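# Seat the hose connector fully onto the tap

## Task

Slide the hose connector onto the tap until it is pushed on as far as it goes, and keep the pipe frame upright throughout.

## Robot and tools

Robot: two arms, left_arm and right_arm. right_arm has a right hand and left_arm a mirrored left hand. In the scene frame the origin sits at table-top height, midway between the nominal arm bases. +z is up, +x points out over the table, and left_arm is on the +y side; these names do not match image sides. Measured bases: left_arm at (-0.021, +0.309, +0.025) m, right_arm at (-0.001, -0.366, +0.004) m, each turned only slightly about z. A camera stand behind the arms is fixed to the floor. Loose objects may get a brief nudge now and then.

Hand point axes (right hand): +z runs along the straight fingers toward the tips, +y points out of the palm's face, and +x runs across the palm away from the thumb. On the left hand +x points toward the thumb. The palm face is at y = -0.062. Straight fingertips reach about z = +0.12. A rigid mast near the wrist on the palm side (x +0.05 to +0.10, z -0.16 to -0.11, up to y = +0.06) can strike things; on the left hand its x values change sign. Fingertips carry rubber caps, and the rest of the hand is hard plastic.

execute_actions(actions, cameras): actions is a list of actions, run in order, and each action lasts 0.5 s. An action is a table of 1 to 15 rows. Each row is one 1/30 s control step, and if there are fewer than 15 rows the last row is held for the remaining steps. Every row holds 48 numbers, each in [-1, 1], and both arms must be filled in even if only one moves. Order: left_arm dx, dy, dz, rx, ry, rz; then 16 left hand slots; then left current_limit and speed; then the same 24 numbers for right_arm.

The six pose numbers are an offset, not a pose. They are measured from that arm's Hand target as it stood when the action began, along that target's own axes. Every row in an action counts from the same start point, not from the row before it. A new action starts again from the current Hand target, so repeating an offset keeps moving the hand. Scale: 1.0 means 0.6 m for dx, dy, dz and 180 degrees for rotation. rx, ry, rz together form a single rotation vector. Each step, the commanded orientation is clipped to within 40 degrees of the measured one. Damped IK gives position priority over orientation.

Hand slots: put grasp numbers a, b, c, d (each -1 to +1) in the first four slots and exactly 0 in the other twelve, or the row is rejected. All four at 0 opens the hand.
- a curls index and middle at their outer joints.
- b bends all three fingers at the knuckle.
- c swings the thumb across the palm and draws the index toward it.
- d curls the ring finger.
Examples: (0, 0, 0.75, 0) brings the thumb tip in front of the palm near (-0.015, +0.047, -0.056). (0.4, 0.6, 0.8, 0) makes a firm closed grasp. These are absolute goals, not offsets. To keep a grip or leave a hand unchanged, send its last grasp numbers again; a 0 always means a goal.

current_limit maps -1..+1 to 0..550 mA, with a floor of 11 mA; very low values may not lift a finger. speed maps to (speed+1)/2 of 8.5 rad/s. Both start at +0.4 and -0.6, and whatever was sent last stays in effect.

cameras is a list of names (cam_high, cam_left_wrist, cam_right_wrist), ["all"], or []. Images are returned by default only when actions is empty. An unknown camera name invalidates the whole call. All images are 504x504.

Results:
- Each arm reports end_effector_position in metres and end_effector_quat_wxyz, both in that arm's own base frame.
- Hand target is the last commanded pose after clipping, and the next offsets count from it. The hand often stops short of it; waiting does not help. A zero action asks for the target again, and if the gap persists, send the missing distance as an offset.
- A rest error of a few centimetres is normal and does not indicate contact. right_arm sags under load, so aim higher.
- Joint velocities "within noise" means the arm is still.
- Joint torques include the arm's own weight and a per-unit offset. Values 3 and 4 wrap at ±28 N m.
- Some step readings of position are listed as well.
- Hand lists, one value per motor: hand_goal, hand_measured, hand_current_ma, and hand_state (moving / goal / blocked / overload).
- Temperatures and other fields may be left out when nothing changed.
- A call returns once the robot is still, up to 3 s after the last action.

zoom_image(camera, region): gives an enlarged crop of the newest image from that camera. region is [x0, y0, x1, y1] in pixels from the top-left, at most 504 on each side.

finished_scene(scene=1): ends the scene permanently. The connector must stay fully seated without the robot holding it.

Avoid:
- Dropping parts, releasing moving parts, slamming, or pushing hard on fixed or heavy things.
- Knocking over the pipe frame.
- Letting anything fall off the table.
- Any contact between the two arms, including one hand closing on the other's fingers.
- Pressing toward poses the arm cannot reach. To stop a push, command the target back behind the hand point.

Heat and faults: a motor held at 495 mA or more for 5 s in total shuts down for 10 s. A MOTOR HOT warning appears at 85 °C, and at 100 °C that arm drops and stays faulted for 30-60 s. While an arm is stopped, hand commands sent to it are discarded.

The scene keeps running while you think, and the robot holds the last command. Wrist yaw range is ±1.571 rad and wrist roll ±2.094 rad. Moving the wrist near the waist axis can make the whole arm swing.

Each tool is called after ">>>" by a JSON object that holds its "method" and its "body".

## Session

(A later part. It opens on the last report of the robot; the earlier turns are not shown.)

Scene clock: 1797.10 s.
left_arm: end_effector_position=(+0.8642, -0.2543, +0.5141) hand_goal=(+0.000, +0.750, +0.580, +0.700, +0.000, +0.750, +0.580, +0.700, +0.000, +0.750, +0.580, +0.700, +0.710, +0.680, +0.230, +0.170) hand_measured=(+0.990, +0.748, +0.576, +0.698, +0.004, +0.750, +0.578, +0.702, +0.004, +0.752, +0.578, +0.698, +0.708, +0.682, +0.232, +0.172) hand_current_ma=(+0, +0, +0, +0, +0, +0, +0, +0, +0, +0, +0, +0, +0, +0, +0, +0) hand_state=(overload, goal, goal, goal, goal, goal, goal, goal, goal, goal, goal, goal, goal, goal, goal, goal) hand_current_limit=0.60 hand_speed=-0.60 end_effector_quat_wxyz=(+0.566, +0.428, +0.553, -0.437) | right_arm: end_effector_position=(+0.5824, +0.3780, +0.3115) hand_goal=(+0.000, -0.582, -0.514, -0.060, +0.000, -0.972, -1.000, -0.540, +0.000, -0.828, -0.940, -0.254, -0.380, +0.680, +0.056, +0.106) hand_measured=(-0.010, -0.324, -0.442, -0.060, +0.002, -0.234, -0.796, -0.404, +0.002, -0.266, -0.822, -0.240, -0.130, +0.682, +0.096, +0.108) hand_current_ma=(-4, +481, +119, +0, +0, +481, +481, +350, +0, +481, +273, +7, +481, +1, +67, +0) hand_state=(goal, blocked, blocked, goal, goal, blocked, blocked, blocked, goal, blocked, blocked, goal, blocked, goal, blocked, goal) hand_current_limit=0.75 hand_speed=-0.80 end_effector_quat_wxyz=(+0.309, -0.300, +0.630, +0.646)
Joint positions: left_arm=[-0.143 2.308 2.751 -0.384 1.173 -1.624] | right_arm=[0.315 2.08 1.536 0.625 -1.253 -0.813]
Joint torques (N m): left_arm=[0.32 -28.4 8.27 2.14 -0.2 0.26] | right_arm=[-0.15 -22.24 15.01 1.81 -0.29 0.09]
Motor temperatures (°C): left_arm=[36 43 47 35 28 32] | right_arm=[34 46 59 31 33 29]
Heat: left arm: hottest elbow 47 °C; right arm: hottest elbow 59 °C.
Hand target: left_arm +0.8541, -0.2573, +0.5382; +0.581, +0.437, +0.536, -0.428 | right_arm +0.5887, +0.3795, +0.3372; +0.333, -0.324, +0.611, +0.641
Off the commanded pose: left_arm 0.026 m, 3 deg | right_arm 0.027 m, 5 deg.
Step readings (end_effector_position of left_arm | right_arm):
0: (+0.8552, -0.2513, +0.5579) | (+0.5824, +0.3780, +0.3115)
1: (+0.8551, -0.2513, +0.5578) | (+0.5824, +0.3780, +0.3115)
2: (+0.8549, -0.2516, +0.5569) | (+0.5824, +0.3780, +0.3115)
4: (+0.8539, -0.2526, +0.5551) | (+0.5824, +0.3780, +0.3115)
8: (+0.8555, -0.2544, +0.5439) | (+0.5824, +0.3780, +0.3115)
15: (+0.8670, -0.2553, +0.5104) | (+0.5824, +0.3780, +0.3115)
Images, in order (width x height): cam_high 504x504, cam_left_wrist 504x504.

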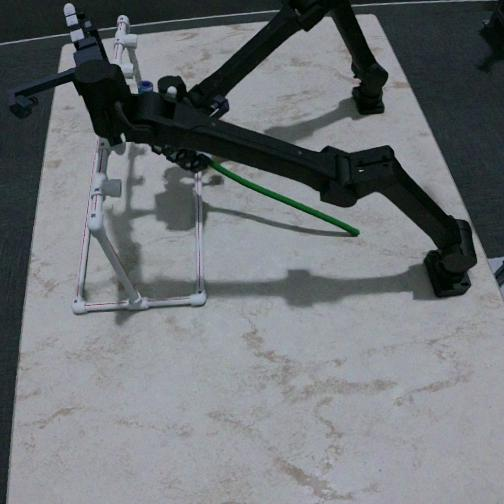

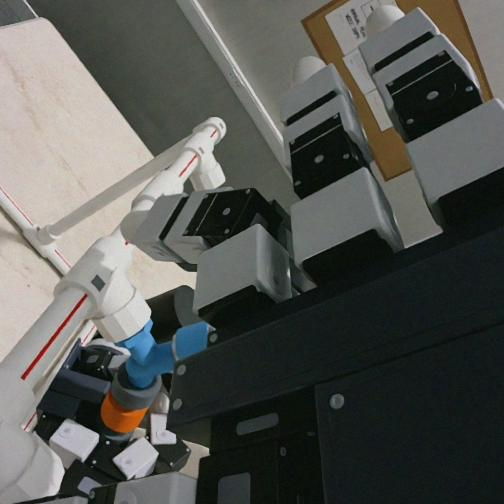

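>>> {"method": "execute_actions", "body": {"actions": [[[-0.0233,0,0.004,0,0,0,0,0,0,0,0,0,0,0,0,0,0,0,0,0,0,0,0.6,-0.6,0,0,0,0,0,0,1,0.95,0.7,0.95,0,0,0,0,0,0,0,0,0,0,0,0,0.75,-0.8],[-0.0467,0,0.008,0,0,0,0,0,0,0,0,0,0,0,0,0,0,0,0,0,0,0,0.6,-0.6,0,0,0,0,0,0,1,0.95,0.7,0.95,0,0,0,0,0,0,0,0,0,0,0,0,0.75,-0.8],[-0.07,0,0.012,0,0,0,0,0,0,0,0,0,0,0,0,0,0,0,0,0,0,0,0.6,-0.6,0,0,0,0,0,0,1,0.95,0.7,0.95,0,0,0,0,0,0,0,0,0,0,0,0,0.75,-0.8]],[[0,-0.004,0.015,0,0,0,0,0,0,0,0,0,0,0,0,0,0,0,0,0,0,0,0.6,-0.6,0,0,0,0,0,0,1,0.95,0.7,0.95,0,0,0,0,0,0,0,0,0,0,0,0,0.75,-0.8],[0,-0.008,0.03,0,0,0,0,0,0,0,0,0,0,0,0,0,0,0,0,0,0,0,0.6,-0.6,0,0,0,0,0,0,1,0.95,0.7,0.95,0,0,0,0,0,0,0,0,0,0,0,0,0.75,-0.8],[0,-0.0125,0.0467,0,0,0,0,0,0,0,0,0,0,0,0,0,0,0,0,0,0,0,0.6,-0.6,0,0,0,0,0,0,1,0.95,0.7,0.95,0,0,0,0,0,0,0,0,0,0,0,0,0.75,-0.8]]], "cameras": ["cam_high","cam_left_wrist"]}}

>>> {"method": "zoom_image", "body": {"camera": "cam_high", "region": [70, 60, 170, 160]}}

Scene clock: 1801.00 s.
left_arm: end_effector_position=(+0.8571, -0.2961, +0.5508) hand_goal=(+0.000, +0.750, +0.580, +0.700, +0.000, +0.750, +0.580, +0.700, +0.000, +0.750, +0.580, +0.700, +0.710, +0.680, +0.230, +0.170) hand_measured=(+0.990, +0.748, +0.576, +0.698, +0.004, +0.750, +0.578, +0.702, +0.004, +0.752, +0.578, +0.698, +0.708, +0.682, +0.232, +0.172) hand_current_ma=(+0, +0, +0, +0, +0, +0, +0, +0, +0, +0, +0, +0, +0, +0, +0, +0) hand_state=(overload, goal, goal, goal, goal, goal, goal, goal, goal, goal, goal, goal, goal, goal, goal, goal) hand_current_limit=0.60 hand_speed=-0.60 end_effector_quat_wxyz=(+0.599, +0.411, +0.535, -0.430) | right_arm: end_effector_position=(+0.5824, +0.3780, +0.3115) hand_goal=(+0.000, -0.582, -0.514, -0.060, +0.000, -0.972, -1.000, -0.540, +0.000, -0.828, -0.940, -0.254, -0.380, +0.680, +0.056, +0.106) hand_measured=(-0.010, -0.324, -0.442, -0.060, +0.002, -0.234, -0.796, -0.404, +0.002, -0.266, -0.822, -0.240, -0.130, +0.682, +0.096, +0.108) hand_current_ma=(-4, +481, +119, +0, +0, +481, +481, +350, +0, +481, +273, +7, +481, +1, +67, +0) hand_state=(goal, blocked, blocked, goal, goal, blocked, blocked, blocked, goal, blocked, blocked, goal, blocked, goal, blocked, goal) hand_current_limit=0.75 hand_speed=-0.80 end_effector_quat_wxyz=(+0.309, -0.300, +0.630, +0.646)
Joint positions: left_arm=[-0.208 2.352 2.875 -0.34 1.062 -1.698] | right_arm=[0.315 2.08 1.536 0.625 -1.253 -0.813]
Joint torques (N m): left_arm=[1.2 -25.35 13.39 2.22 -0.33 -0.05] | right_arm=[0.09 -22.12 15.04 1.81 -0.29 0.09]
Motor temperatures (°C): left_arm=[36 43 47 35 28 32] | right_arm=[34 46 60 31 33 29]
Heat: left arm: hottest elbow 47 °C; right arm: hottest elbow 60 °C.
Hand target: left_arm +0.8531, -0.2920, +0.5812; +0.581, +0.437, +0.536, -0.428 | right_arm +0.5887, +0.3795, +0.3372; +0.333, -0.324, +0.611, +0.641
Off the commanded pose: left_arm 0.031 m, 4 deg | right_arm 0.027 m, 5 deg.
elbow stopped short (left arm): the move would have taken joint 3 (elbow) straighter than the controller allows.
Step readings (end_effector_position of left_arm | right_arm):
0: (+0.8642, -0.2543, +0.5141) | (+0.5824, +0.3780, +0.3115)
1: (+0.8642, -0.2543, +0.5141) | (+0.5824, +0.3780, +0.3115)
2: (+0.8645, -0.2540, +0.5141) | (+0.5824, +0.3780, +0.3115)
4: (+0.8655, -0.2530, +0.5154) | (+0.5824, +0.3780, +0.3115)
8: (+0.8648, -0.2523, +0.5287) | (+0.5824, +0.3780, +0.3115)
15: (+0.8542, -0.2550, +0.5618) | (+0.5824, +0.3780, +0.3115)
16: (+0.8536, -0.2552, +0.5640) | (+0.5824, +0.3780, +0.3115)
17: (+0.8535, -0.2560, +0.5657) | (+0.5824, +0.3780, +0.3115)
19: (+0.8547, -0.2575, +0.5668) | (+0.5824, +0.3780, +0.3115)
23: (+0.8562, -0.2700, +0.5628) | (+0.5824, +0.3780, +0.3115)
30: (+0.8565, -0.2943, +0.5518) | (+0.5824, +0.3780, +0.3115)
Images, in order (width x height): cam_high 504x504, cam_left_wrist 504x504.

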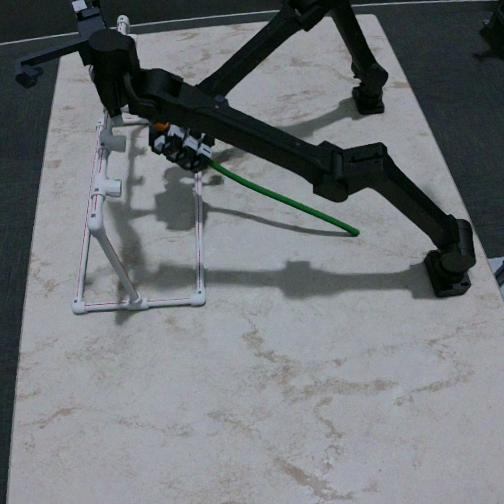

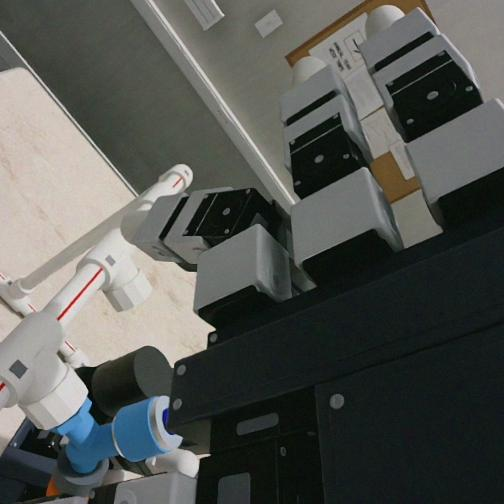

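Scaled by 5.040 from the camera's 504x504 image, which has a finer 720x720 frame.

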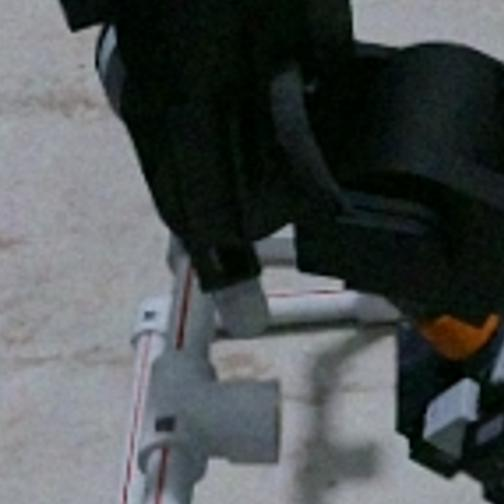

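>>> {"method": "execute_actions", "body": {"actions": [[[0.02,0,-0.005,0,0.002,0,0,0,0,0,0,0,0,0,0,0,0,0,0,0,0,0,0.6,-0.6,0,0,0,0,0,0,1,0.95,0.7,0.95,0,0,0,0,0,0,0,0,0,0,0,0,0.75,-0.8],[0.04,0,-0.01,0,0.004,0,0,0,0,0,0,0,0,0,0,0,0,0,0,0,0,0,0.6,-0.6,0,0,0,0,0,0,1,0.95,0.7,0.95,0,0,0,0,0,0,0,0,0,0,0,0,0.75,-0.8],[0.06,0,-0.015,0,0.005,0,0,0,0,0,0,0,0,0,0,0,0,0,0,0,0,0,0.6,-0.6,0,0,0,0,0,0,1,0.95,0.7,0.95,0,0,0,0,0,0,0,0,0,0,0,0,0.75,-0.8],[0.075,0,-0.018,0,0.006,0,0,0,0,0,0,0,0,0,0,0,0,0,0,0,0,0,0.6,-0.6,0,0,0,0,0,0,1,0.95,0.7,0.95,0,0,0,0,0,0,0,0,0,0,0,0,0.75,-0.8]]], "cameras": ["cam_high","cam_left_wrist"]}}

>>> {"method": "zoom_image", "body": {"camera": "cam_high", "region": [70, 60, 170, 160]}}

Scene clock: 1802.77 s.
left_arm: end_effector_position=(+0.8537, -0.2903, +0.5320) hand_goal=(+0.000, +0.750, +0.580, +0.700, +0.000, +0.750, +0.580, +0.700, +0.000, +0.750, +0.580, +0.700, +0.710, +0.680, +0.230, +0.170) hand_measured=(+0.992, +0.748, +0.578, +0.698, +0.004, +0.750, +0.578, +0.702, +0.004, +0.750, +0.578, +0.698, +0.720, +0.682, +0.220, +0.166) hand_current_ma=(+0, +0, +0, +0, +0, +0, +0, +0, +0, +0, +0, +0, +1, +0, -2, -1) hand_state=(overload, goal, goal, goal, goal, goal, goal, goal, goal, goal, goal, goal, goal, goal, goal, goal) hand_current_limit=0.60 hand_speed=-0.60 end_effector_quat_wxyz=(+0.574, +0.439, +0.541, -0.431) | right_arm: end_effector_position=(+0.5823, +0.3780, +0.3115) hand_goal=(+0.000, -0.582, -0.514, -0.060, +0.000, -0.972, -1.000, -0.540, +0.000, -0.828, -0.940, -0.254, -0.380, +0.680, +0.056, +0.106) hand_measured=(-0.010, -0.324, -0.442, -0.060, +0.002, -0.234, -0.796, -0.404, +0.002, -0.266, -0.822, -0.240, -0.130, +0.682, +0.096, +0.108) hand_current_ma=(-4, +481, +119, +0, +0, +481, +481, +350, +0, +481, +273, +7, +481, +1, +67, +0) hand_state=(goal, blocked, blocked, goal, goal, blocked, blocked, blocked, goal, blocked, blocked, goal, blocked, goal, blocked, goal) hand_current_limit=0.75 hand_speed=-0.80 end_effector_quat_wxyz=(+0.308, -0.300, +0.630, +0.646)
Joint positions: left_arm=[-0.192 2.348 2.865 -0.446 1.133 -1.597] | right_arm=[0.315 2.08 1.536 0.625 -1.253 -0.813]
Joint torques (N m): left_arm=[1.44 -27.11 7.95 1.18 -0.09 0.32] | right_arm=[-0.09 -22.24 14.99 1.77 -0.3 0.09]
Motor temperatures (°C): left_arm=[36 43 47 35 28 32] | right_arm=[34 46 60 31 33 29]
Heat: left arm: hottest elbow 47 °C; right arm: hottest elbow 60 °C.
Hand target: left_arm +0.8531, -0.2829, +0.5359; +0.576, +0.442, +0.541, -0.424 | right_arm +0.5887, +0.3795, +0.3372; +0.333, -0.324, +0.611, +0.641
Off the commanded pose: left_arm 0.008 m, 1 deg | right_arm 0.027 m, 5 deg.
elbow stopped short (left arm): the move would have taken joint 3 (elbow) straighter than the controller allows.
Step readings (end_effector_position of left_arm | right_arm):
0: (+0.8571, -0.2961, +0.5508) | (+0.5824, +0.3780, +0.3115)
1: (+0.8571, -0.2961, +0.5508) | (+0.5824, +0.3780, +0.3115)
2: (+0.8567, -0.2964, +0.5507) | (+0.5824, +0.3780, +0.3115)
4: (+0.8545, -0.2972, +0.5482) | (+0.5824, +0.3780, +0.3115)
8: (+0.8515, -0.2977, +0.5393) | (+0.5824, +0.3780, +0.3115)
15: (+0.8540, -0.2905, +0.5319) | (+0.5823, +0.3780, +0.3115)
Images, in order (width x height): cam_high 504x504, cam_left_wrist 504x504.

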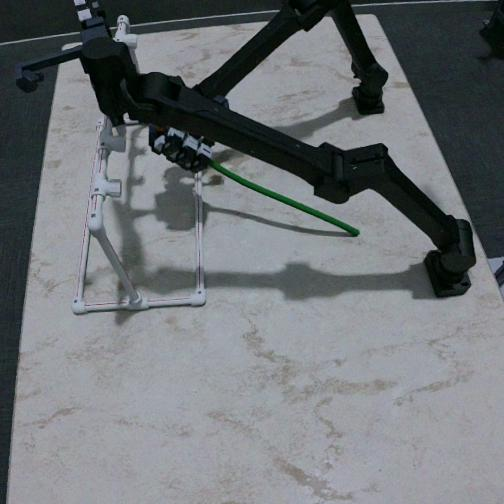

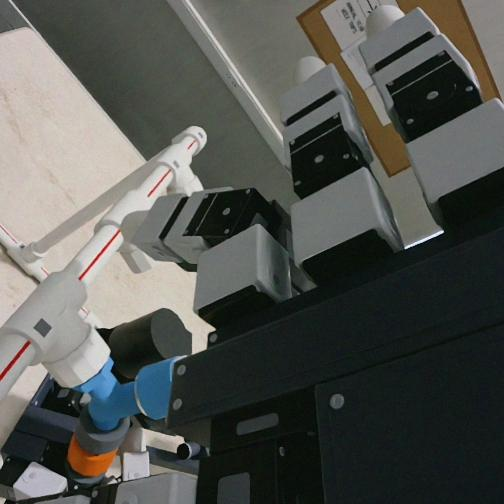

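Scaled by 5.040 from the camera's 504x504 image, which has a finer 720x720 frame.

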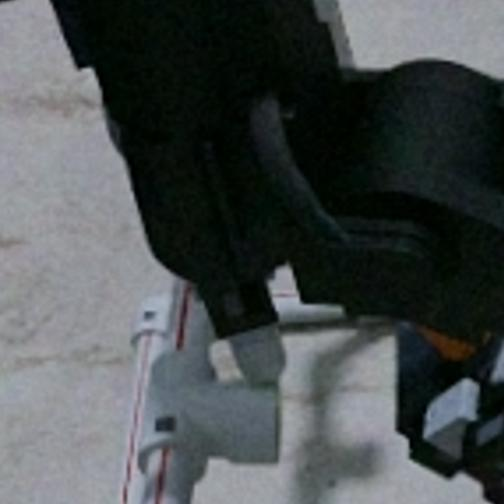

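>>> {"method": "execute_actions", "body": {"actions": [[[-0.012,0,0,0,0,0,0,0,0,0,0,0,0,0,0,0,0,0,0,0,0,0,0.6,-0.6,0,0,0,0,0,0,1,0.95,0.7,0.95,0,0,0,0,0,0,0,0,0,0,0,0,0.75,-0.8],[-0.025,0,0,0,0,0,0,0,0,0,0,0,0,0,0,0,0,0,0,0,0,0,0.6,-0.6,0,0,0,0,0,0,1,0.95,0.7,0.95,0,0,0,0,0,0,0,0,0,0,0,0,0.75,-0.8]],[[0,0.006,-0.01,0,0,0,0,0,0,0,0,0,0,0,0,0,0,0,0,0,0,0,0.6,-0.6,0,0,0,0,0,0,1,0.95,0.7,0.95,0,0,0,0,0,0,0,0,0,0,0,0,0.75,-0.8],[0,0.012,-0.02,0,0,0,0,0,0,0,0,0,0,0,0,0,0,0,0,0,0,0,0.6,-0.6,0,0,0,0,0,0,1,0.95,0.7,0.95,0,0,0,0,0,0,0,0,0,0,0,0,0.75,-0.8]],[[0.02,0,0,0,0.002,0,0,0,0,0,0,0,0,0,0,0,0,0,0,0,0,0,0.6,-0.6,0,0,0,0,0,0,1,0.95,0.7,0.95,0,0,0,0,0,0,0,0,0,0,0,0,0.75,-0.8],[0.04,0,0,0,0.004,0,0,0,0,0,0,0,0,0,0,0,0,0,0,0,0,0,0.6,-0.6,0,0,0,0,0,0,1,0.95,0.7,0.95,0,0,0,0,0,0,0,0,0,0,0,0,0.75,-0.8]]], "cameras": ["cam_high","cam_left_wrist"]}}

>>> {"method": "zoom_image", "body": {"camera": "cam_high", "region": [70, 60, 170, 160]}}

Scene clock: 1805.17 s.
left_arm: end_effector_position=(+0.8519, -0.2848, +0.5327) hand_goal=(+0.000, +0.750, +0.580, +0.700, +0.000, +0.750, +0.580, +0.700, +0.000, +0.750, +0.580, +0.700, +0.710, +0.680, +0.230, +0.170) hand_measured=(+0.992, +0.748, +0.578, +0.698, +0.004, +0.750, +0.578, +0.702, +0.004, +0.750, +0.578, +0.698, +0.728, +0.682, +0.214, +0.162) hand_current_ma=(+0, +0, +0, +0, +0, +0, +0, +0, +0, +0, +0, +0, +5, +0, -6, -2) hand_state=(overload, goal, goal, goal, goal, goal, goal, goal, goal, goal, goal, goal, goal, goal, goal, goal) hand_current_limit=0.60 hand_speed=-0.60 end_effector_quat_wxyz=(+0.571, +0.446, +0.539, -0.429) | right_arm: end_effector_position=(+0.5823, +0.3780, +0.3115) hand_goal=(+0.000, -0.582, -0.514, -0.060, +0.000, -0.972, -1.000, -0.540, +0.000, -0.828, -0.940, -0.254, -0.380, +0.680, +0.056, +0.106) hand_measured=(-0.010, -0.324, -0.442, -0.060, +0.002, -0.234, -0.796, -0.404, +0.002, -0.266, -0.822, -0.240, -0.130, +0.682, +0.096, +0.108) hand_current_ma=(-4, +481, +119, +0, +0, +481, +481, +350, +0, +481, +273, +7, +481, +1, +67, +0) hand_state=(goal, blocked, blocked, goal, goal, blocked, blocked, blocked, goal, blocked, blocked, goal, blocked, goal, blocked, goal) hand_current_limit=0.75 hand_speed=-0.80 end_effector_quat_wxyz=(+0.308, -0.300, +0.630, +0.646)
Joint positions: left_arm=[-0.183 2.348 2.872 -0.473 1.152 -1.571] | right_arm=[0.315 2.08 1.536 0.625 -1.253 -0.813]
Joint torques (N m): left_arm=[2.2 -26.64 6.89 1.13 -0.1 0.36] | right_arm=[-0.03 -22.24 14.98 1.83 -0.29 0.09]
Motor temperatures (°C): left_arm=[36 43 47 35 28 32] | right_arm=[34 46 60 31 33 29]
Heat: left arm: hottest elbow 47 °C; right arm: hottest elbow 60 °C.
Hand target: left_arm +0.8577, -0.2694, +0.5267; +0.573, +0.444, +0.545, -0.421 | right_arm +0.5887, +0.3795, +0.3372; +0.333, -0.324, +0.611, +0.641
Off the commanded pose: left_arm 0.017 m, 1 deg | right_arm 0.027 m, 5 deg.
elbow stopped short (left arm): the move would have taken joint 3 (elbow) straighter than the controller allows.
Step readings (end_effector_position of left_arm | right_arm):
0: (+0.8537, -0.2903, +0.5320) | (+0.5823, +0.3780, +0.3115)
1: (+0.8537, -0.2903, +0.5319) | (+0.5823, +0.3780, +0.3115)
2: (+0.8537, -0.2903, +0.5315) | (+0.5823, +0.3780, +0.3115)
4: (+0.8541, -0.2900, +0.5311) | (+0.5823, +0.3780, +0.3115)
8: (+0.8542, -0.2893, +0.5317) | (+0.5823, +0.3780, +0.3115)
15: (+0.8541, -0.2890, +0.5319) | (+0.5823, +0.3780, +0.3115)
16: (+0.8541, -0.2890, +0.5318) | (+0.5823, +0.3780, +0.3115)
17: (+0.8541, -0.2891, +0.5318) | (+0.5823, +0.3780, +0.3115)
19: (+0.8537, -0.2892, +0.5318) | (+0.5823, +0.3780, +0.3115)
23: (+0.8534, -0.2874, +0.5318) | (+0.5823, +0.3780, +0.3115)
30: (+0.8541, -0.2833, +0.5325) | (+0.5823, +0.3780, +0.3115)
31: (+0.8542, -0.2830, +0.5325) | (+0.5823, +0.3780, +0.3115)
32: (+0.8539, -0.2833, +0.5324) | (+0.5823, +0.3780, +0.3115)
34: (+0.8530, -0.2840, +0.5325) | (+0.5823, +0.3780, +0.3115)
38: (+0.8522, -0.2848, +0.5322) | (+0.5823, +0.3780, +0.3115)
45: (+0.8519, -0.2848, +0.5328) | (+0.5823, +0.3780, +0.3115)
Images, in order (width x height): cam_high 504x504, cam_left_wrist 504x504.

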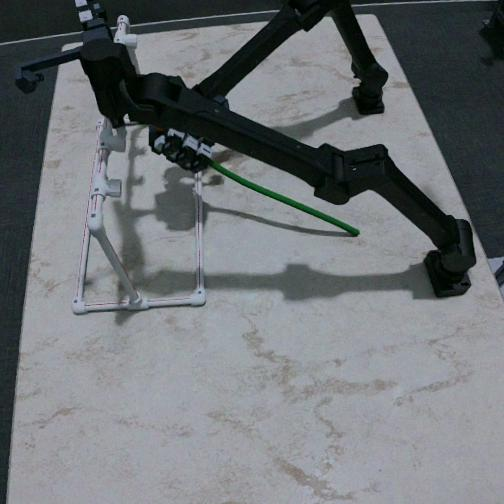

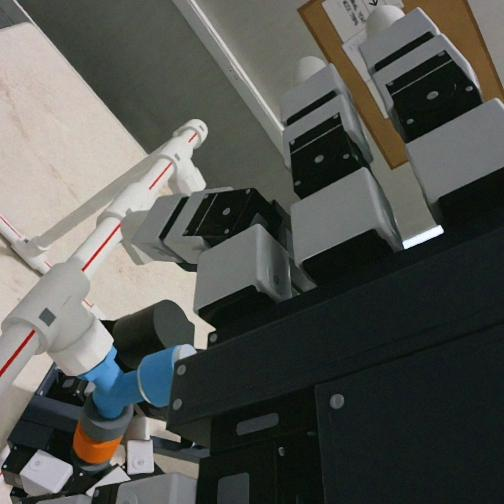

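Scaled by 5.040 from the camera's 504x504 image, which has a finer 720x720 frame.

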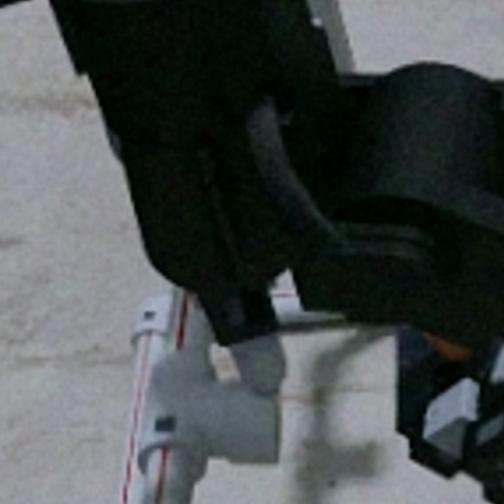

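>>> {"method": "execute_actions", "body": {"actions": [[[0.0167,0,0,0,0.003,0,0,0,0,0,0,0,0,0,0,0,0,0,0,0,0,0,0.6,-0.6,0,0,0,0,0,0,1,0.95,0.7,0.95,0,0,0,0,0,0,0,0,0,0,0,0,0.75,-0.8],[0.0333,0,0,0,0.006,0,0,0,0,0,0,0,0,0,0,0,0,0,0,0,0,0,0.6,-0.6,0,0,0,0,0,0,1,0.95,0.7,0.95,0,0,0,0,0,0,0,0,0,0,0,0,0.75,-0.8],[0.05,0,0,0,0.009,0,0,0,0,0,0,0,0,0,0,0,0,0,0,0,0,0,0.6,-0.6,0,0,0,0,0,0,1,0.95,0.7,0.95,0,0,0,0,0,0,0,0,0,0,0,0,0.75,-0.8]],[[0.0167,0,0,0,0.003,0,0,0,0,0,0,0,0,0,0,0,0,0,0,0,0,0,0.6,-0.6,0,0,0,0,0,0,1,0.95,0.7,0.95,0,0,0,0,0,0,0,0,0,0,0,0,0.75,-0.8],[0.0333,0,0,0,0.006,0,0,0,0,0,0,0,0,0,0,0,0,0,0,0,0,0,0.6,-0.6,0,0,0,0,0,0,1,0.95,0.7,0.95,0,0,0,0,0,0,0,0,0,0,0,0,0.75,-0.8],[0.05,0,0,0,0.009,0,0,0,0,0,0,0,0,0,0,0,0,0,0,0,0,0,0.6,-0.6,0,0,0,0,0,0,1,0.95,0.7,0.95,0,0,0,0,0,0,0,0,0,0,0,0,0.75,-0.8]]], "cameras": ["cam_high","cam_left_wrist"]}}

>>> {"method": "zoom_image", "body": {"camera": "cam_high", "region": [70, 60, 170, 160]}}

>>> {"method": "zoom_image", "body": {"camera": "cam_left_wrist", "region": [50, 370, 150, 470]}}

Scene clock: 1807.40 s.
left_arm: end_effector_position=(+0.8307, -0.2841, +0.5339) hand_goal=(+0.000, +0.750, +0.580, +0.700, +0.000, +0.750, +0.580, +0.700, +0.000, +0.750, +0.580, +0.700, +0.710, +0.680, +0.230, +0.170) hand_measured=(+0.992, +0.748, +0.578, +0.698, +0.004, +0.750, +0.578, +0.702, +0.004, +0.750, +0.578, +0.698, +0.702, +0.682, +0.170, +0.136) hand_current_ma=(+0, +0, +0, +0, +0, +0, +0, +0, +0, +0, +0, +0, -1, +0, -84, -30) hand_state=(overload, goal, goal, goal, goal, goal, goal, goal, goal, goal, goal, goal, goal, goal, blocked, blocked) hand_current_limit=0.60 hand_speed=-0.60 end_effector_quat_wxyz=(+0.583, +0.480, +0.522, -0.397) | right_arm: end_effector_position=(+0.5823, +0.3780, +0.3115) hand_goal=(+0.000, -0.582, -0.514, -0.060, +0.000, -0.972, -1.000, -0.540, +0.000, -0.828, -0.940, -0.254, -0.380, +0.680, +0.056, +0.106) hand_measured=(-0.010, -0.324, -0.442, -0.060, +0.002, -0.234, -0.796, -0.404, +0.002, -0.266, -0.822, -0.240, -0.130, +0.682, +0.096, +0.108) hand_current_ma=(-4, +481, +119, +0, +0, +481, +481, +350, +0, +481, +273, +7, +481, +1, +67, +0) hand_state=(goal, blocked, blocked, goal, goal, blocked, blocked, blocked, goal, blocked, blocked, goal, blocked, goal, blocked, goal) hand_current_limit=0.75 hand_speed=-0.80 end_effector_quat_wxyz=(+0.308, -0.300, +0.630, +0.646)
Joint positions: left_arm=[-0.188 2.162 2.535 -0.388 1.154 -1.411] | right_arm=[0.315 2.08 1.536 0.625 -1.253 -0.813]
Joint torques (N m): left_arm=[2.49 -20.42 5.5 1.18 -0.37 0.06] | right_arm=[-0.26 -22.18 15.02 1.78 -0.29 0.1]
Motor temperatures (°C): left_arm=[36 43 47 35 28 32] | right_arm=[34 46 60 31 33 29]
Heat: left arm: hottest elbow 47 °C; right arm: hottest elbow 60 °C.
Hand target: left_arm +0.8604, -0.2687, +0.4670; +0.557, +0.456, +0.561, -0.408 | right_arm +0.5887, +0.3795, +0.3372; +0.333, -0.324, +0.611, +0.641
Off the commanded pose: left_arm 0.075 m, 6 deg | right_arm 0.027 m, 5 deg.
Step readings (end_effector_position of left_arm | right_arm):
0: (+0.8519, -0.2848, +0.5328) | (+0.5823, +0.3780, +0.3115)
1: (+0.8519, -0.2848, +0.5325) | (+0.5823, +0.3780, +0.3115)
2: (+0.8517, -0.2849, +0.5323) | (+0.5823, +0.3780, +0.3115)
4: (+0.8498, -0.2851, +0.5316) | (+0.5823, +0.3780, +0.3115)
8: (+0.8460, -0.2850, +0.5310) | (+0.5823, +0.3780, +0.3115)
15: (+0.8419, -0.2840, +0.5308) | (+0.5823, +0.3780, +0.3115)
16: (+0.8416, -0.2838, +0.5310) | (+0.5823, +0.3780, +0.3115)
17: (+0.8413, -0.2837, +0.5310) | (+0.5823, +0.3780, +0.3115)
19: (+0.8393, -0.2836, +0.5310) | (+0.5823, +0.3780, +0.3115)
23: (+0.8347, -0.2843, +0.5312) | (+0.5823, +0.3780, +0.3115)
30: (+0.8312, -0.2845, +0.5330) | (+0.5823, +0.3780, +0.3115)
Images, in order (width x height): cam_high 504x504, cam_left_wrist 504x504.

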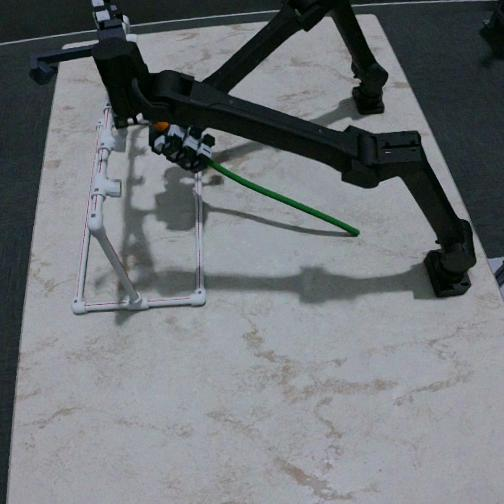

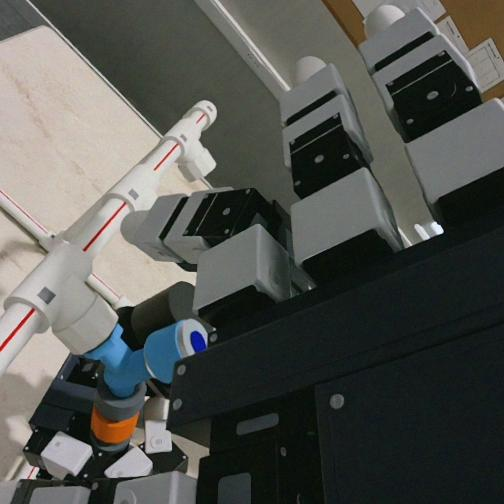

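Scaled by 5.040 from the camera's 504x504 image, which has a finer 720x720 frame.

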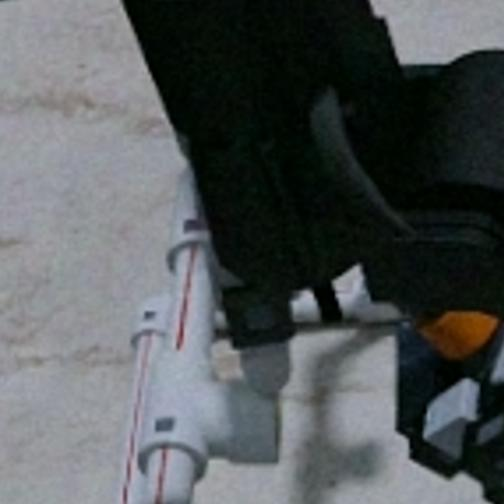

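Scaled by 5.040 from the camera's 504x504 image, which has a finer 720x720 frame.

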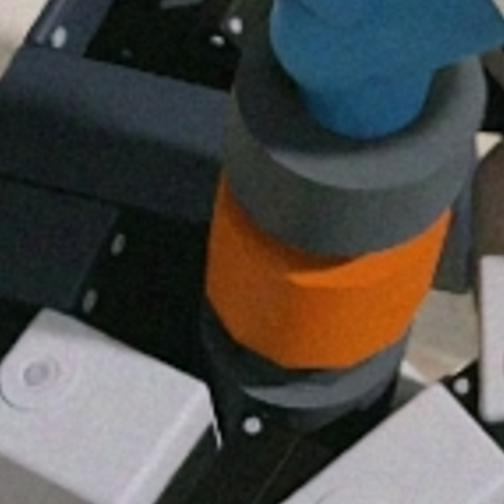

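>>> {"method": "execute_actions", "body": {"actions": [[[0,0,0,0,0,0,0,0,0,0,0,0,0,0,0,0,0,0,0,0,0,0,0.6,-0.6,-0.0049,0.0007,0.0009,-0.0002,-0.0002,-0.0009,1,0.95,0.7,0.95,0,0,0,0,0,0,0,0,0,0,0,0,0.75,-0.8],[0,0,0,0,0,0,0,0,0,0,0,0,0,0,0,0,0,0,0,0,0,0,0.6,-0.6,-0.0098,0.0015,0.0018,-0.0004,-0.0004,-0.0018,1,0.95,0.7,0.95,0,0,0,0,0,0,0,0,0,0,0,0,0.75,-0.8],[0,0,0,0,0,0,0,0,0,0,0,0,0,0,0,0,0,0,0,0,0,0,0.6,-0.6,-0.0147,0.0022,0.0027,-0.0006,-0.0006,-0.0027,1,0.95,0.7,0.95,0,0,0,0,0,0,0,0,0,0,0,0,0.75,-0.8],[0,0,0,0,0,0,0,0,0,0,0,0,0,0,0,0,0,0,0,0,0,0,0.6,-0.6,-0.0196,0.003,0.0036,-0.0008,-0.0009,-0.0036,1,0.95,0.7,0.95,0,0,0,0,0,0,0,0,0,0,0,0,0.75,-0.8],[0,0,0,0,0,0,0,0,0,0,0,0,0,0,0,0,0,0,0,0,0,0,0.6,-0.6,-0.0245,0.0037,0.0045,-0.001,-0.0011,-0.0045,1,0.95,0.7,0.95,0,0,0,0,0,0,0,0,0,0,0,0,0.75,-0.8]]], "cameras": ["cam_left_wrist","cam_high"]}}

>>> {"method": "zoom_image", "body": {"camera": "cam_left_wrist", "region": [50, 370, 150, 470]}}

Scene clock: 1808.97 s.
left_arm: end_effector_position=(+0.8307, -0.2839, +0.5343) hand_goal=(+0.000, +0.750, +0.580, +0.700, +0.000, +0.750, +0.580, +0.700, +0.000, +0.750, +0.580, +0.700, +0.710, +0.680, +0.230, +0.170) hand_measured=(+0.992, +0.748, +0.578, +0.698, +0.004, +0.750, +0.578, +0.702, +0.004, +0.750, +0.578, +0.698, +0.704, +0.682, +0.170, +0.136) hand_current_ma=(+0, +0, +0, +0, +0, +0, +0, +0, +0, +0, +0, +0, -1, +0, -84, -30) hand_state=(overload, goal, goal, goal, goal, goal, goal, goal, goal, goal, goal, goal, goal, goal, blocked, blocked) hand_current_limit=0.60 hand_speed=-0.60 end_effector_quat_wxyz=(+0.584, +0.481, +0.521, -0.396) | right_arm: end_effector_position=(+0.5835, +0.3785, +0.3125) hand_goal=(+0.000, -0.582, -0.514, -0.060, +0.000, -0.972, -1.000, -0.540, +0.000, -0.828, -0.940, -0.254, -0.380, +0.680, +0.056, +0.106) hand_measured=(-0.010, -0.324, -0.442, -0.060, +0.002, -0.234, -0.796, -0.404, +0.002, -0.266, -0.822, -0.240, -0.130, +0.682, +0.096, +0.108) hand_current_ma=(-4, +481, +119, +0, +0, +481, +481, +350, +0, +481, +273, +7, +481, +1, +67, +0) hand_state=(goal, blocked, blocked, goal, goal, blocked, blocked, blocked, goal, blocked, blocked, goal, blocked, goal, blocked, goal) hand_current_limit=0.75 hand_speed=-0.80 end_effector_quat_wxyz=(+0.302, -0.301, +0.631, +0.648)
Joint positions: left_arm=[-0.188 2.159 2.528 -0.38 1.153 -1.411] | right_arm=[0.315 2.083 1.546 0.609 -1.263 -0.813]
Joint torques (N m): left_arm=[2.55 -20.37 5.63 1.18 -0.32 0.01] | right_arm=[-0.21 -22.36 17.1 1.59 0.14 0.11]
Motor temperatures (°C): left_arm=[36 43 47 35 28 32] | right_arm=[34 46 60 31 33 29]
Heat: left arm: hottest elbow 47 °C; right arm: hottest elbow 60 °C.
Hand target: left_arm +0.8604, -0.2687, +0.4669; +0.557, +0.456, +0.561, -0.409 | right_arm +0.5952, +0.3817, +0.3507; +0.338, -0.328, +0.607, +0.640
Off the commanded pose: left_arm 0.075 m, 6 deg | right_arm 0.040 m, 6 deg.
Step readings (end_effector_position of left_arm | right_arm):
0: (+0.8307, -0.2841, +0.5339) | (+0.5823, +0.3780, +0.3115)
1: (+0.8307, -0.2841, +0.5339) | (+0.5823, +0.3780, +0.3115)
2: (+0.8308, -0.2841, +0.5341) | (+0.5823, +0.3780, +0.3116)
4: (+0.8307, -0.2840, +0.5343) | (+0.5823, +0.3780, +0.3119)
8: (+0.8307, -0.2840, +0.5342) | (+0.5830, +0.3783, +0.3125)
15: (+0.8307, -0.2839, +0.5343) | (+0.5835, +0.3785, +0.3126)
Images, in order (width x height): cam_high 504x504, cam_left_wrist 504x504.

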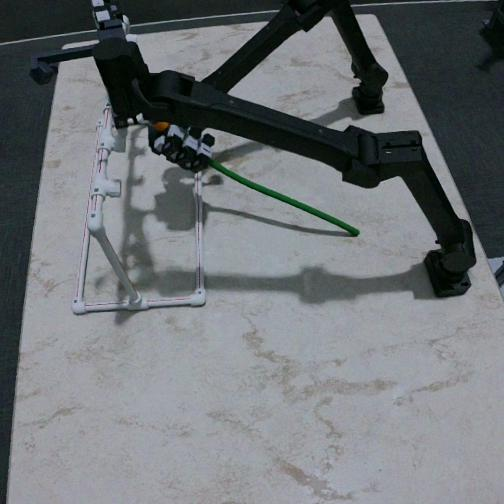

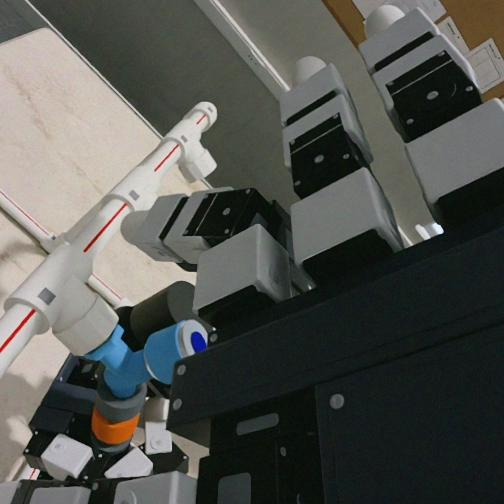

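Scaled by 5.040 from the camera's 504x504 image, which has a finer 720x720 frame.

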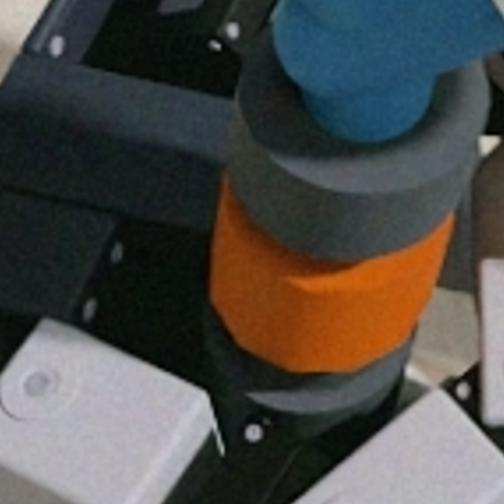

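>>> {"method": "execute_actions", "body": {"actions": [[[0,0,0,0,0,0,0,0,0,0,0,0,0,0,0,0,0,0,0,0,0,0,0.6,-0.6,0.0008,0.0008,-0.0016,-0.004,0.0039,0,1,0.95,0.7,0.95,0,0,0,0,0,0,0,0,0,0,0,0,0.75,-0.8],[0,0,0,0,0,0,0,0,0,0,0,0,0,0,0,0,0,0,0,0,0,0,0.6,-0.6,0.0017,0.0017,-0.0033,-0.008,0.0078,0,1,0.95,0.7,0.95,0,0,0,0,0,0,0,0,0,0,0,0,0.75,-0.8]],[[0,0,0,0,0,0,0,0,0,0,0,0,0,0,0,0,0,0,0,0,0,0,0.6,-0.6,-0.0008,-0.0008,0.0016,0.004,-0.0039,0,1,0.95,0.7,0.95,0,0,0,0,0,0,0,0,0,0,0,0,0.75,-0.8],[0,0,0,0,0,0,0,0,0,0,0,0,0,0,0,0,0,0,0,0,0,0,0.6,-0.6,-0.0017,-0.0017,0.0033,0.008,-0.0078,0,1,0.95,0.7,0.95,0,0,0,0,0,0,0,0,0,0,0,0,0.75,-0.8],[0,0,0,0,0,0,0,0,0,0,0,0,0,0,0,0,0,0,0,0,0,0,0.6,-0.6,-0.0025,-0.0025,0.005,0.012,-0.0117,0,1,0.95,0.7,0.95,0,0,0,0,0,0,0,0,0,0,0,0,0.75,-0.8],[0,0,0,0,0,0,0,0,0,0,0,0,0,0,0,0,0,0,0,0,0,0,0.6,-0.6,-0.0034,-0.0034,0.0066,0.016,-0.0156,0,1,0.95,0.7,0.95,0,0,0,0,0,0,0,0,0,0,0,0,0.75,-0.8]],[[0,0,0,0,0,0,0,0,0,0,0,0,0,0,0,0,0,0,0,0,0,0,0.6,-0.6,0.0008,0.0008,-0.0016,-0.004,0.0039,0,1,0.95,0.7,0.95,0,0,0,0,0,0,0,0,0,0,0,0,0.75,-0.8],[0,0,0,0,0,0,0,0,0,0,0,0,0,0,0,0,0,0,0,0,0,0,0.6,-0.6,0.0017,0.0017,-0.0033,-0.008,0.0078,0,1,0.95,0.7,0.95,0,0,0,0,0,0,0,0,0,0,0,0,0.75,-0.8]]], "cameras": ["cam_left_wrist","cam_right_wrist"]}}

>>> {"method": "zoom_image", "body": {"camera": "cam_left_wrist", "region": [50, 370, 150, 470]}}

>>> {"method": "zoom_image", "body": {"camera": "cam_right_wrist", "region": [404, 280, 504, 380]}}

>>> {"method": "zoom_image", "body": {"camera": "cam_right_wrist", "region": [320, 320, 380, 380]}}

Scene clock: 1811.60 s.
left_arm: end_effector_position=(+0.8315, -0.2823, +0.5343) hand_goal=(+0.000, +0.750, +0.580, +0.700, +0.000, +0.750, +0.580, +0.700, +0.000, +0.750, +0.580, +0.700, +0.710, +0.680, +0.230, +0.170) hand_measured=(+0.992, +0.748, +0.578, +0.698, +0.004, +0.750, +0.578, +0.702, +0.004, +0.750, +0.578, +0.698, +0.690, +0.682, +0.174, +0.136) hand_current_ma=(+0, +0, +0, +0, +0, +0, +0, +0, +0, +0, +0, +0, -6, +0, -73, -28) hand_state=(overload, goal, goal, goal, goal, goal, goal, goal, goal, goal, goal, goal, blocked, goal, blocked, blocked) hand_current_limit=0.60 hand_speed=-0.60 end_effector_quat_wxyz=(+0.585, +0.480, +0.522, -0.395) | right_arm: end_effector_position=(+0.5878, +0.3810, +0.3141) hand_goal=(+0.000, -0.582, -0.514, -0.060, +0.000, -0.972, -1.000, -0.540, +0.000, -0.828, -0.940, -0.254, -0.380, +0.680, +0.056, +0.106) hand_measured=(-0.010, -0.324, -0.442, -0.060, +0.002, -0.234, -0.796, -0.404, +0.002, -0.266, -0.822, -0.240, -0.130, +0.682, +0.096, +0.108) hand_current_ma=(-4, +481, +119, +0, +0, +481, +481, +350, +0, +481, +273, +7, +481, +1, +67, +0) hand_state=(goal, blocked, blocked, goal, goal, blocked, blocked, blocked, goal, blocked, blocked, goal, blocked, goal, blocked, goal) hand_current_limit=0.75 hand_speed=-0.80 end_effector_quat_wxyz=(+0.308, -0.305, +0.629, +0.645)
Joint positions: left_arm=[-0.187 2.159 2.528 -0.38 1.151 -1.411] | right_arm=[0.316 2.093 1.569 0.598 -1.259 -0.826]
Joint torques (N m): left_arm=[2.37 -20.37 5.72 1.17 -0.23 0.01] | right_arm=[-0.21 -23.53 15.61 1.94 -0.04 0.2]
Motor temperatures (°C): left_arm=[36 43 47 35 28 32] | right_arm=[34 46 61 31 33 29]
Heat: left arm: hottest elbow 47 °C; right arm: hottest elbow 61 °C.
Hand target: left_arm +0.8604, -0.2686, +0.4669; +0.557, +0.456, +0.561, -0.408 | right_arm +0.5951, +0.3818, +0.3506; +0.338, -0.328, +0.607, +0.640
Off the commanded pose: left_arm 0.075 m, 6 deg | right_arm 0.037 m, 5 deg.
Step readings (end_effector_position of left_arm | right_arm):
0: (+0.8307, -0.2839, +0.5343) | (+0.5835, +0.3785, +0.3125)
1: (+0.8307, -0.2839, +0.5343) | (+0.5833, +0.3784, +0.3125)
2: (+0.8307, -0.2839, +0.5343) | (+0.5830, +0.3784, +0.3128)
4: (+0.8307, -0.2839, +0.5343) | (+0.5826, +0.3783, +0.3129)
8: (+0.8307, -0.2839, +0.5343) | (+0.5824, +0.3783, +0.3133)
15: (+0.8307, -0.2839, +0.5343) | (+0.5822, +0.3783, +0.3131)
16: (+0.8307, -0.2839, +0.5343) | (+0.5822, +0.3783, +0.3131)
17: (+0.8307, -0.2839, +0.5343) | (+0.5824, +0.3784, +0.3131)
19: (+0.8308, -0.2838, +0.5343) | (+0.5843, +0.3790, +0.3132)
23: (+0.8314, -0.2826, +0.5343) | (+0.5898, +0.3811, +0.3135)
30: (+0.8315, -0.2823, +0.5343) | (+0.5910, +0.3818, +0.3134)
31: (+0.8315, -0.2823, +0.5343) | (+0.5909, +0.3818, +0.3134)
32: (+0.8315, -0.2823, +0.5343) | (+0.5907, +0.3818, +0.3134)
34: (+0.8315, -0.2823, +0.5343) | (+0.5895, +0.3814, +0.3134)
38: (+0.8315, -0.2823, +0.5343) | (+0.5883, +0.3811, +0.3141)
45: (+0.8315, -0.2823, +0.5343) | (+0.5878, +0.3810, +0.3141)
Images, in order (width x height): cam_left_wrist 504x504, cam_right_wrist 504x504.

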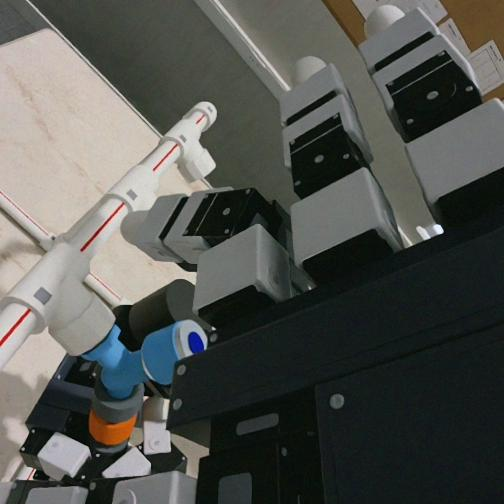

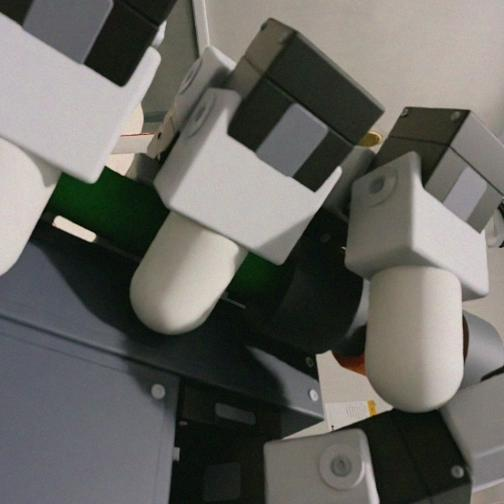

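Scaled by 5.040 from the camera's 504x504 image, which has a finer 720x720 frame.

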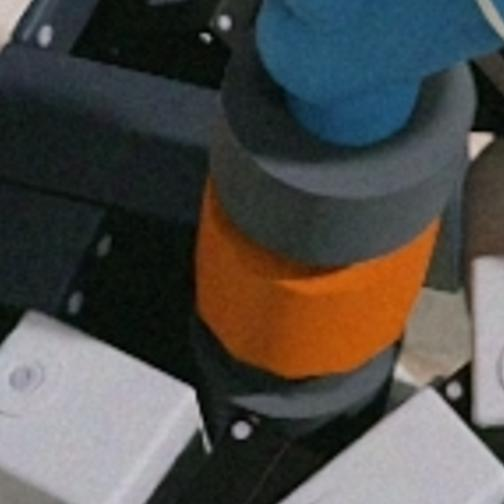

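Scaled by 5.040 from the camera's 504x504 image, which has a finer 720x720 frame.

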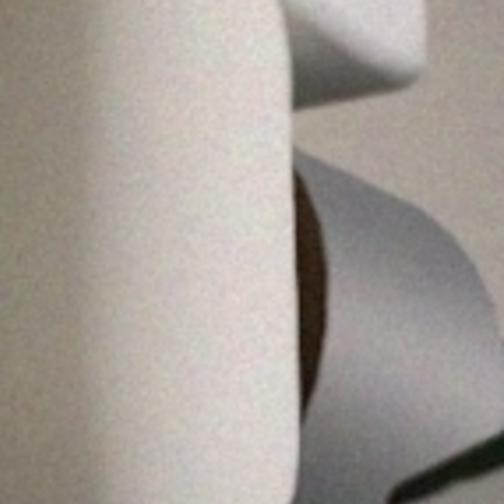

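Scaled by 8.400 from the camera's 504x504 image, which has a finer 720x720 frame.

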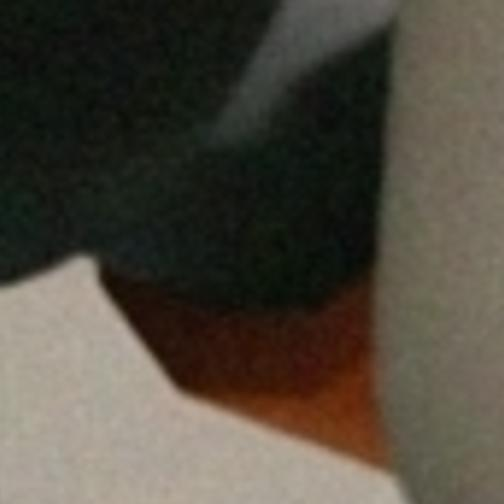

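>>> {"method": "execute_actions", "body": {"actions": [[[0,0,0,0,0,0,0,0,0,0,0,0,0,0,0,0,0,0,0,0,0,0,0.6,-0.6,0,0,0,0,0,0,1,0.75,0.55,0.95,0,0,0,0,0,0,0,0,0,0,0,0,0.75,-0.8]],[[0,0,0,0,0,0,0,0,0,0,0,0,0,0,0,0,0,0,0,0,0,0,0.6,-0.6,0,0,0,0,0,0,1,0.58,0.45,0.95,0,0,0,0,0,0,0,0,0,0,0,0,0.75,-0.8]]], "cameras": ["cam_left_wrist","cam_right_wrist"]}}

>>> {"method": "zoom_image", "body": {"camera": "cam_left_wrist", "region": [50, 370, 150, 470]}}

>>> {"method": "zoom_image", "body": {"camera": "cam_right_wrist", "region": [254, 180, 504, 430]}}

Scene clock: 1817.53 s.
left_arm: end_effector_position=(+0.8315, -0.2823, +0.5343) hand_goal=(+0.000, +0.750, +0.580, +0.700, +0.000, +0.750, +0.580, +0.700, +0.000, +0.750, +0.580, +0.700, +0.710, +0.680, +0.230, +0.170) hand_measured=(+0.992, +0.748, +0.578, +0.698, +0.004, +0.750, +0.578, +0.702, +0.004, +0.750, +0.578, +0.698, +0.690, +0.682, +0.174, +0.136) hand_current_ma=(+0, +0, +0, +0, +0, +0, +0, +0, +0, +0, +0, +0, -6, +0, -73, -28) hand_state=(overload, goal, goal, goal, goal, goal, goal, goal, goal, goal, goal, goal, blocked, goal, blocked, blocked) hand_current_limit=0.60 hand_speed=-0.60 end_effector_quat_wxyz=(+0.585, +0.480, +0.522, -0.395) | right_arm: end_effector_position=(+0.5877, +0.3810, +0.3142) hand_goal=(+0.000, +0.004, -0.488, -0.134, +0.000, -0.324, -1.000, -0.614, +0.000, -0.334, -0.940, -0.328, +0.046, +0.680, +0.118, +0.068) hand_measured=(-0.006, +0.004, -0.490, -0.132, +0.002, -0.234, -0.796, -0.406, +0.002, -0.264, -0.822, -0.248, +0.042, +0.682, +0.114, +0.070) hand_current_ma=(-1, +0, +0, +0, +0, +192, +481, +481, +0, +128, +273, +143, -1, +0, -1, +0) hand_state=(goal, goal, goal, goal, goal, blocked, blocked, blocked, goal, blocked, blocked, blocked, goal, goal, goal, goal) hand_current_limit=0.75 hand_speed=-0.80 end_effector_quat_wxyz=(+0.308, -0.305, +0.629, +0.645)
Joint positions: left_arm=[-0.187 2.159 2.528 -0.38 1.151 -1.411] | right_arm=[0.316 2.093 1.57 0.598 -1.26 -0.826]
Joint torques (N m): left_arm=[2.37 -20.37 5.7 1.17 -0.23 0.01] | right_arm=[-0.21 -23.41 15.64 1.92 0 0.19]
Motor temperatures (°C): left_arm=[36 44 46 35 28 32] | right_arm=[34 46 61 31 33 29]
Heat: left arm: hottest elbow 46 °C; right arm: hottest elbow 61 °C.
Hand target: left_arm +0.8604, -0.2686, +0.4669; +0.557, +0.456, +0.561, -0.408 | right_arm +0.5951, +0.3818, +0.3506; +0.338, -0.328, +0.607, +0.640
Off the commanded pose: left_arm 0.075 m, 6 deg | right_arm 0.037 m, 5 deg.
Step readings (end_effector_position of left_arm | right_arm):
0: (+0.8315, -0.2823, +0.5343) | (+0.5877, +0.3810, +0.3141)
1: (+0.8315, -0.2823, +0.5343) | (+0.5877, +0.3810, +0.3141)
2: (+0.8315, -0.2823, +0.5343) | (+0.5877, +0.3810, +0.3141)
4: (+0.8315, -0.2823, +0.5343) | (+0.5877, +0.3810, +0.3141)
8: (+0.8315, -0.2823, +0.5343) | (+0.5877, +0.3810, +0.3141)
15: (+0.8315, -0.2823, +0.5343) | (+0.5877, +0.3810, +0.3142)
16: (+0.8315, -0.2823, +0.5343) | (+0.5877, +0.3810, +0.3142)
17: (+0.8315, -0.2823, +0.5343) | (+0.5877, +0.3810, +0.3142)
19: (+0.8315, -0.2823, +0.5343) | (+0.5877, +0.3810, +0.3142)
23: (+0.8315, -0.2823, +0.5343) | (+0.5877, +0.3810, +0.3142)
30: (+0.8315, -0.2823, +0.5343) | (+0.5877, +0.3810, +0.3142)
Images, in order (width x height): cam_left_wrist 504x504, cam_right_wrist 504x504.

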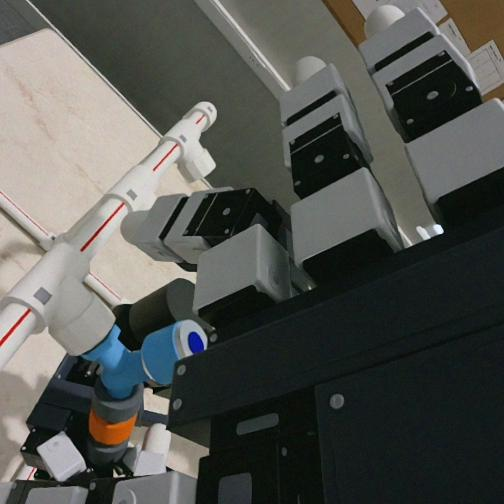

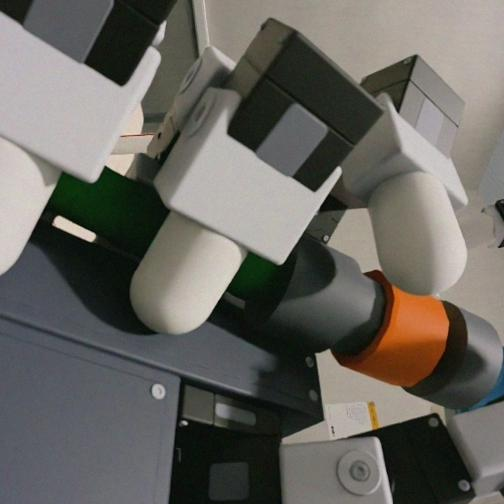

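Scaled by 5.040 from the camera's 504x504 image, which has a finer 720x720 frame.

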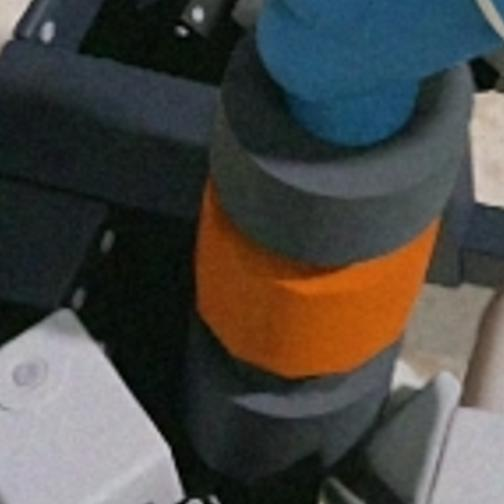

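Scaled by 2.016 from the camera's 504x504 image, which has a finer 720x720 frame.

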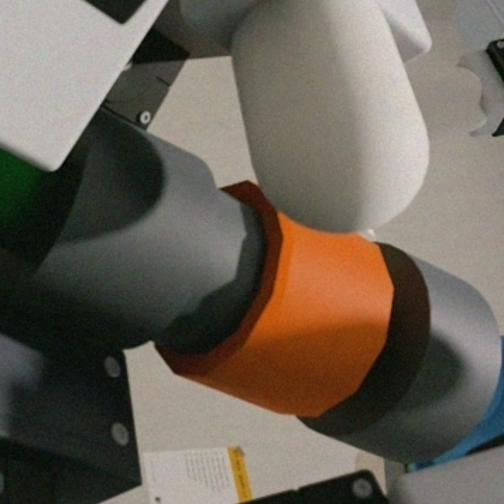

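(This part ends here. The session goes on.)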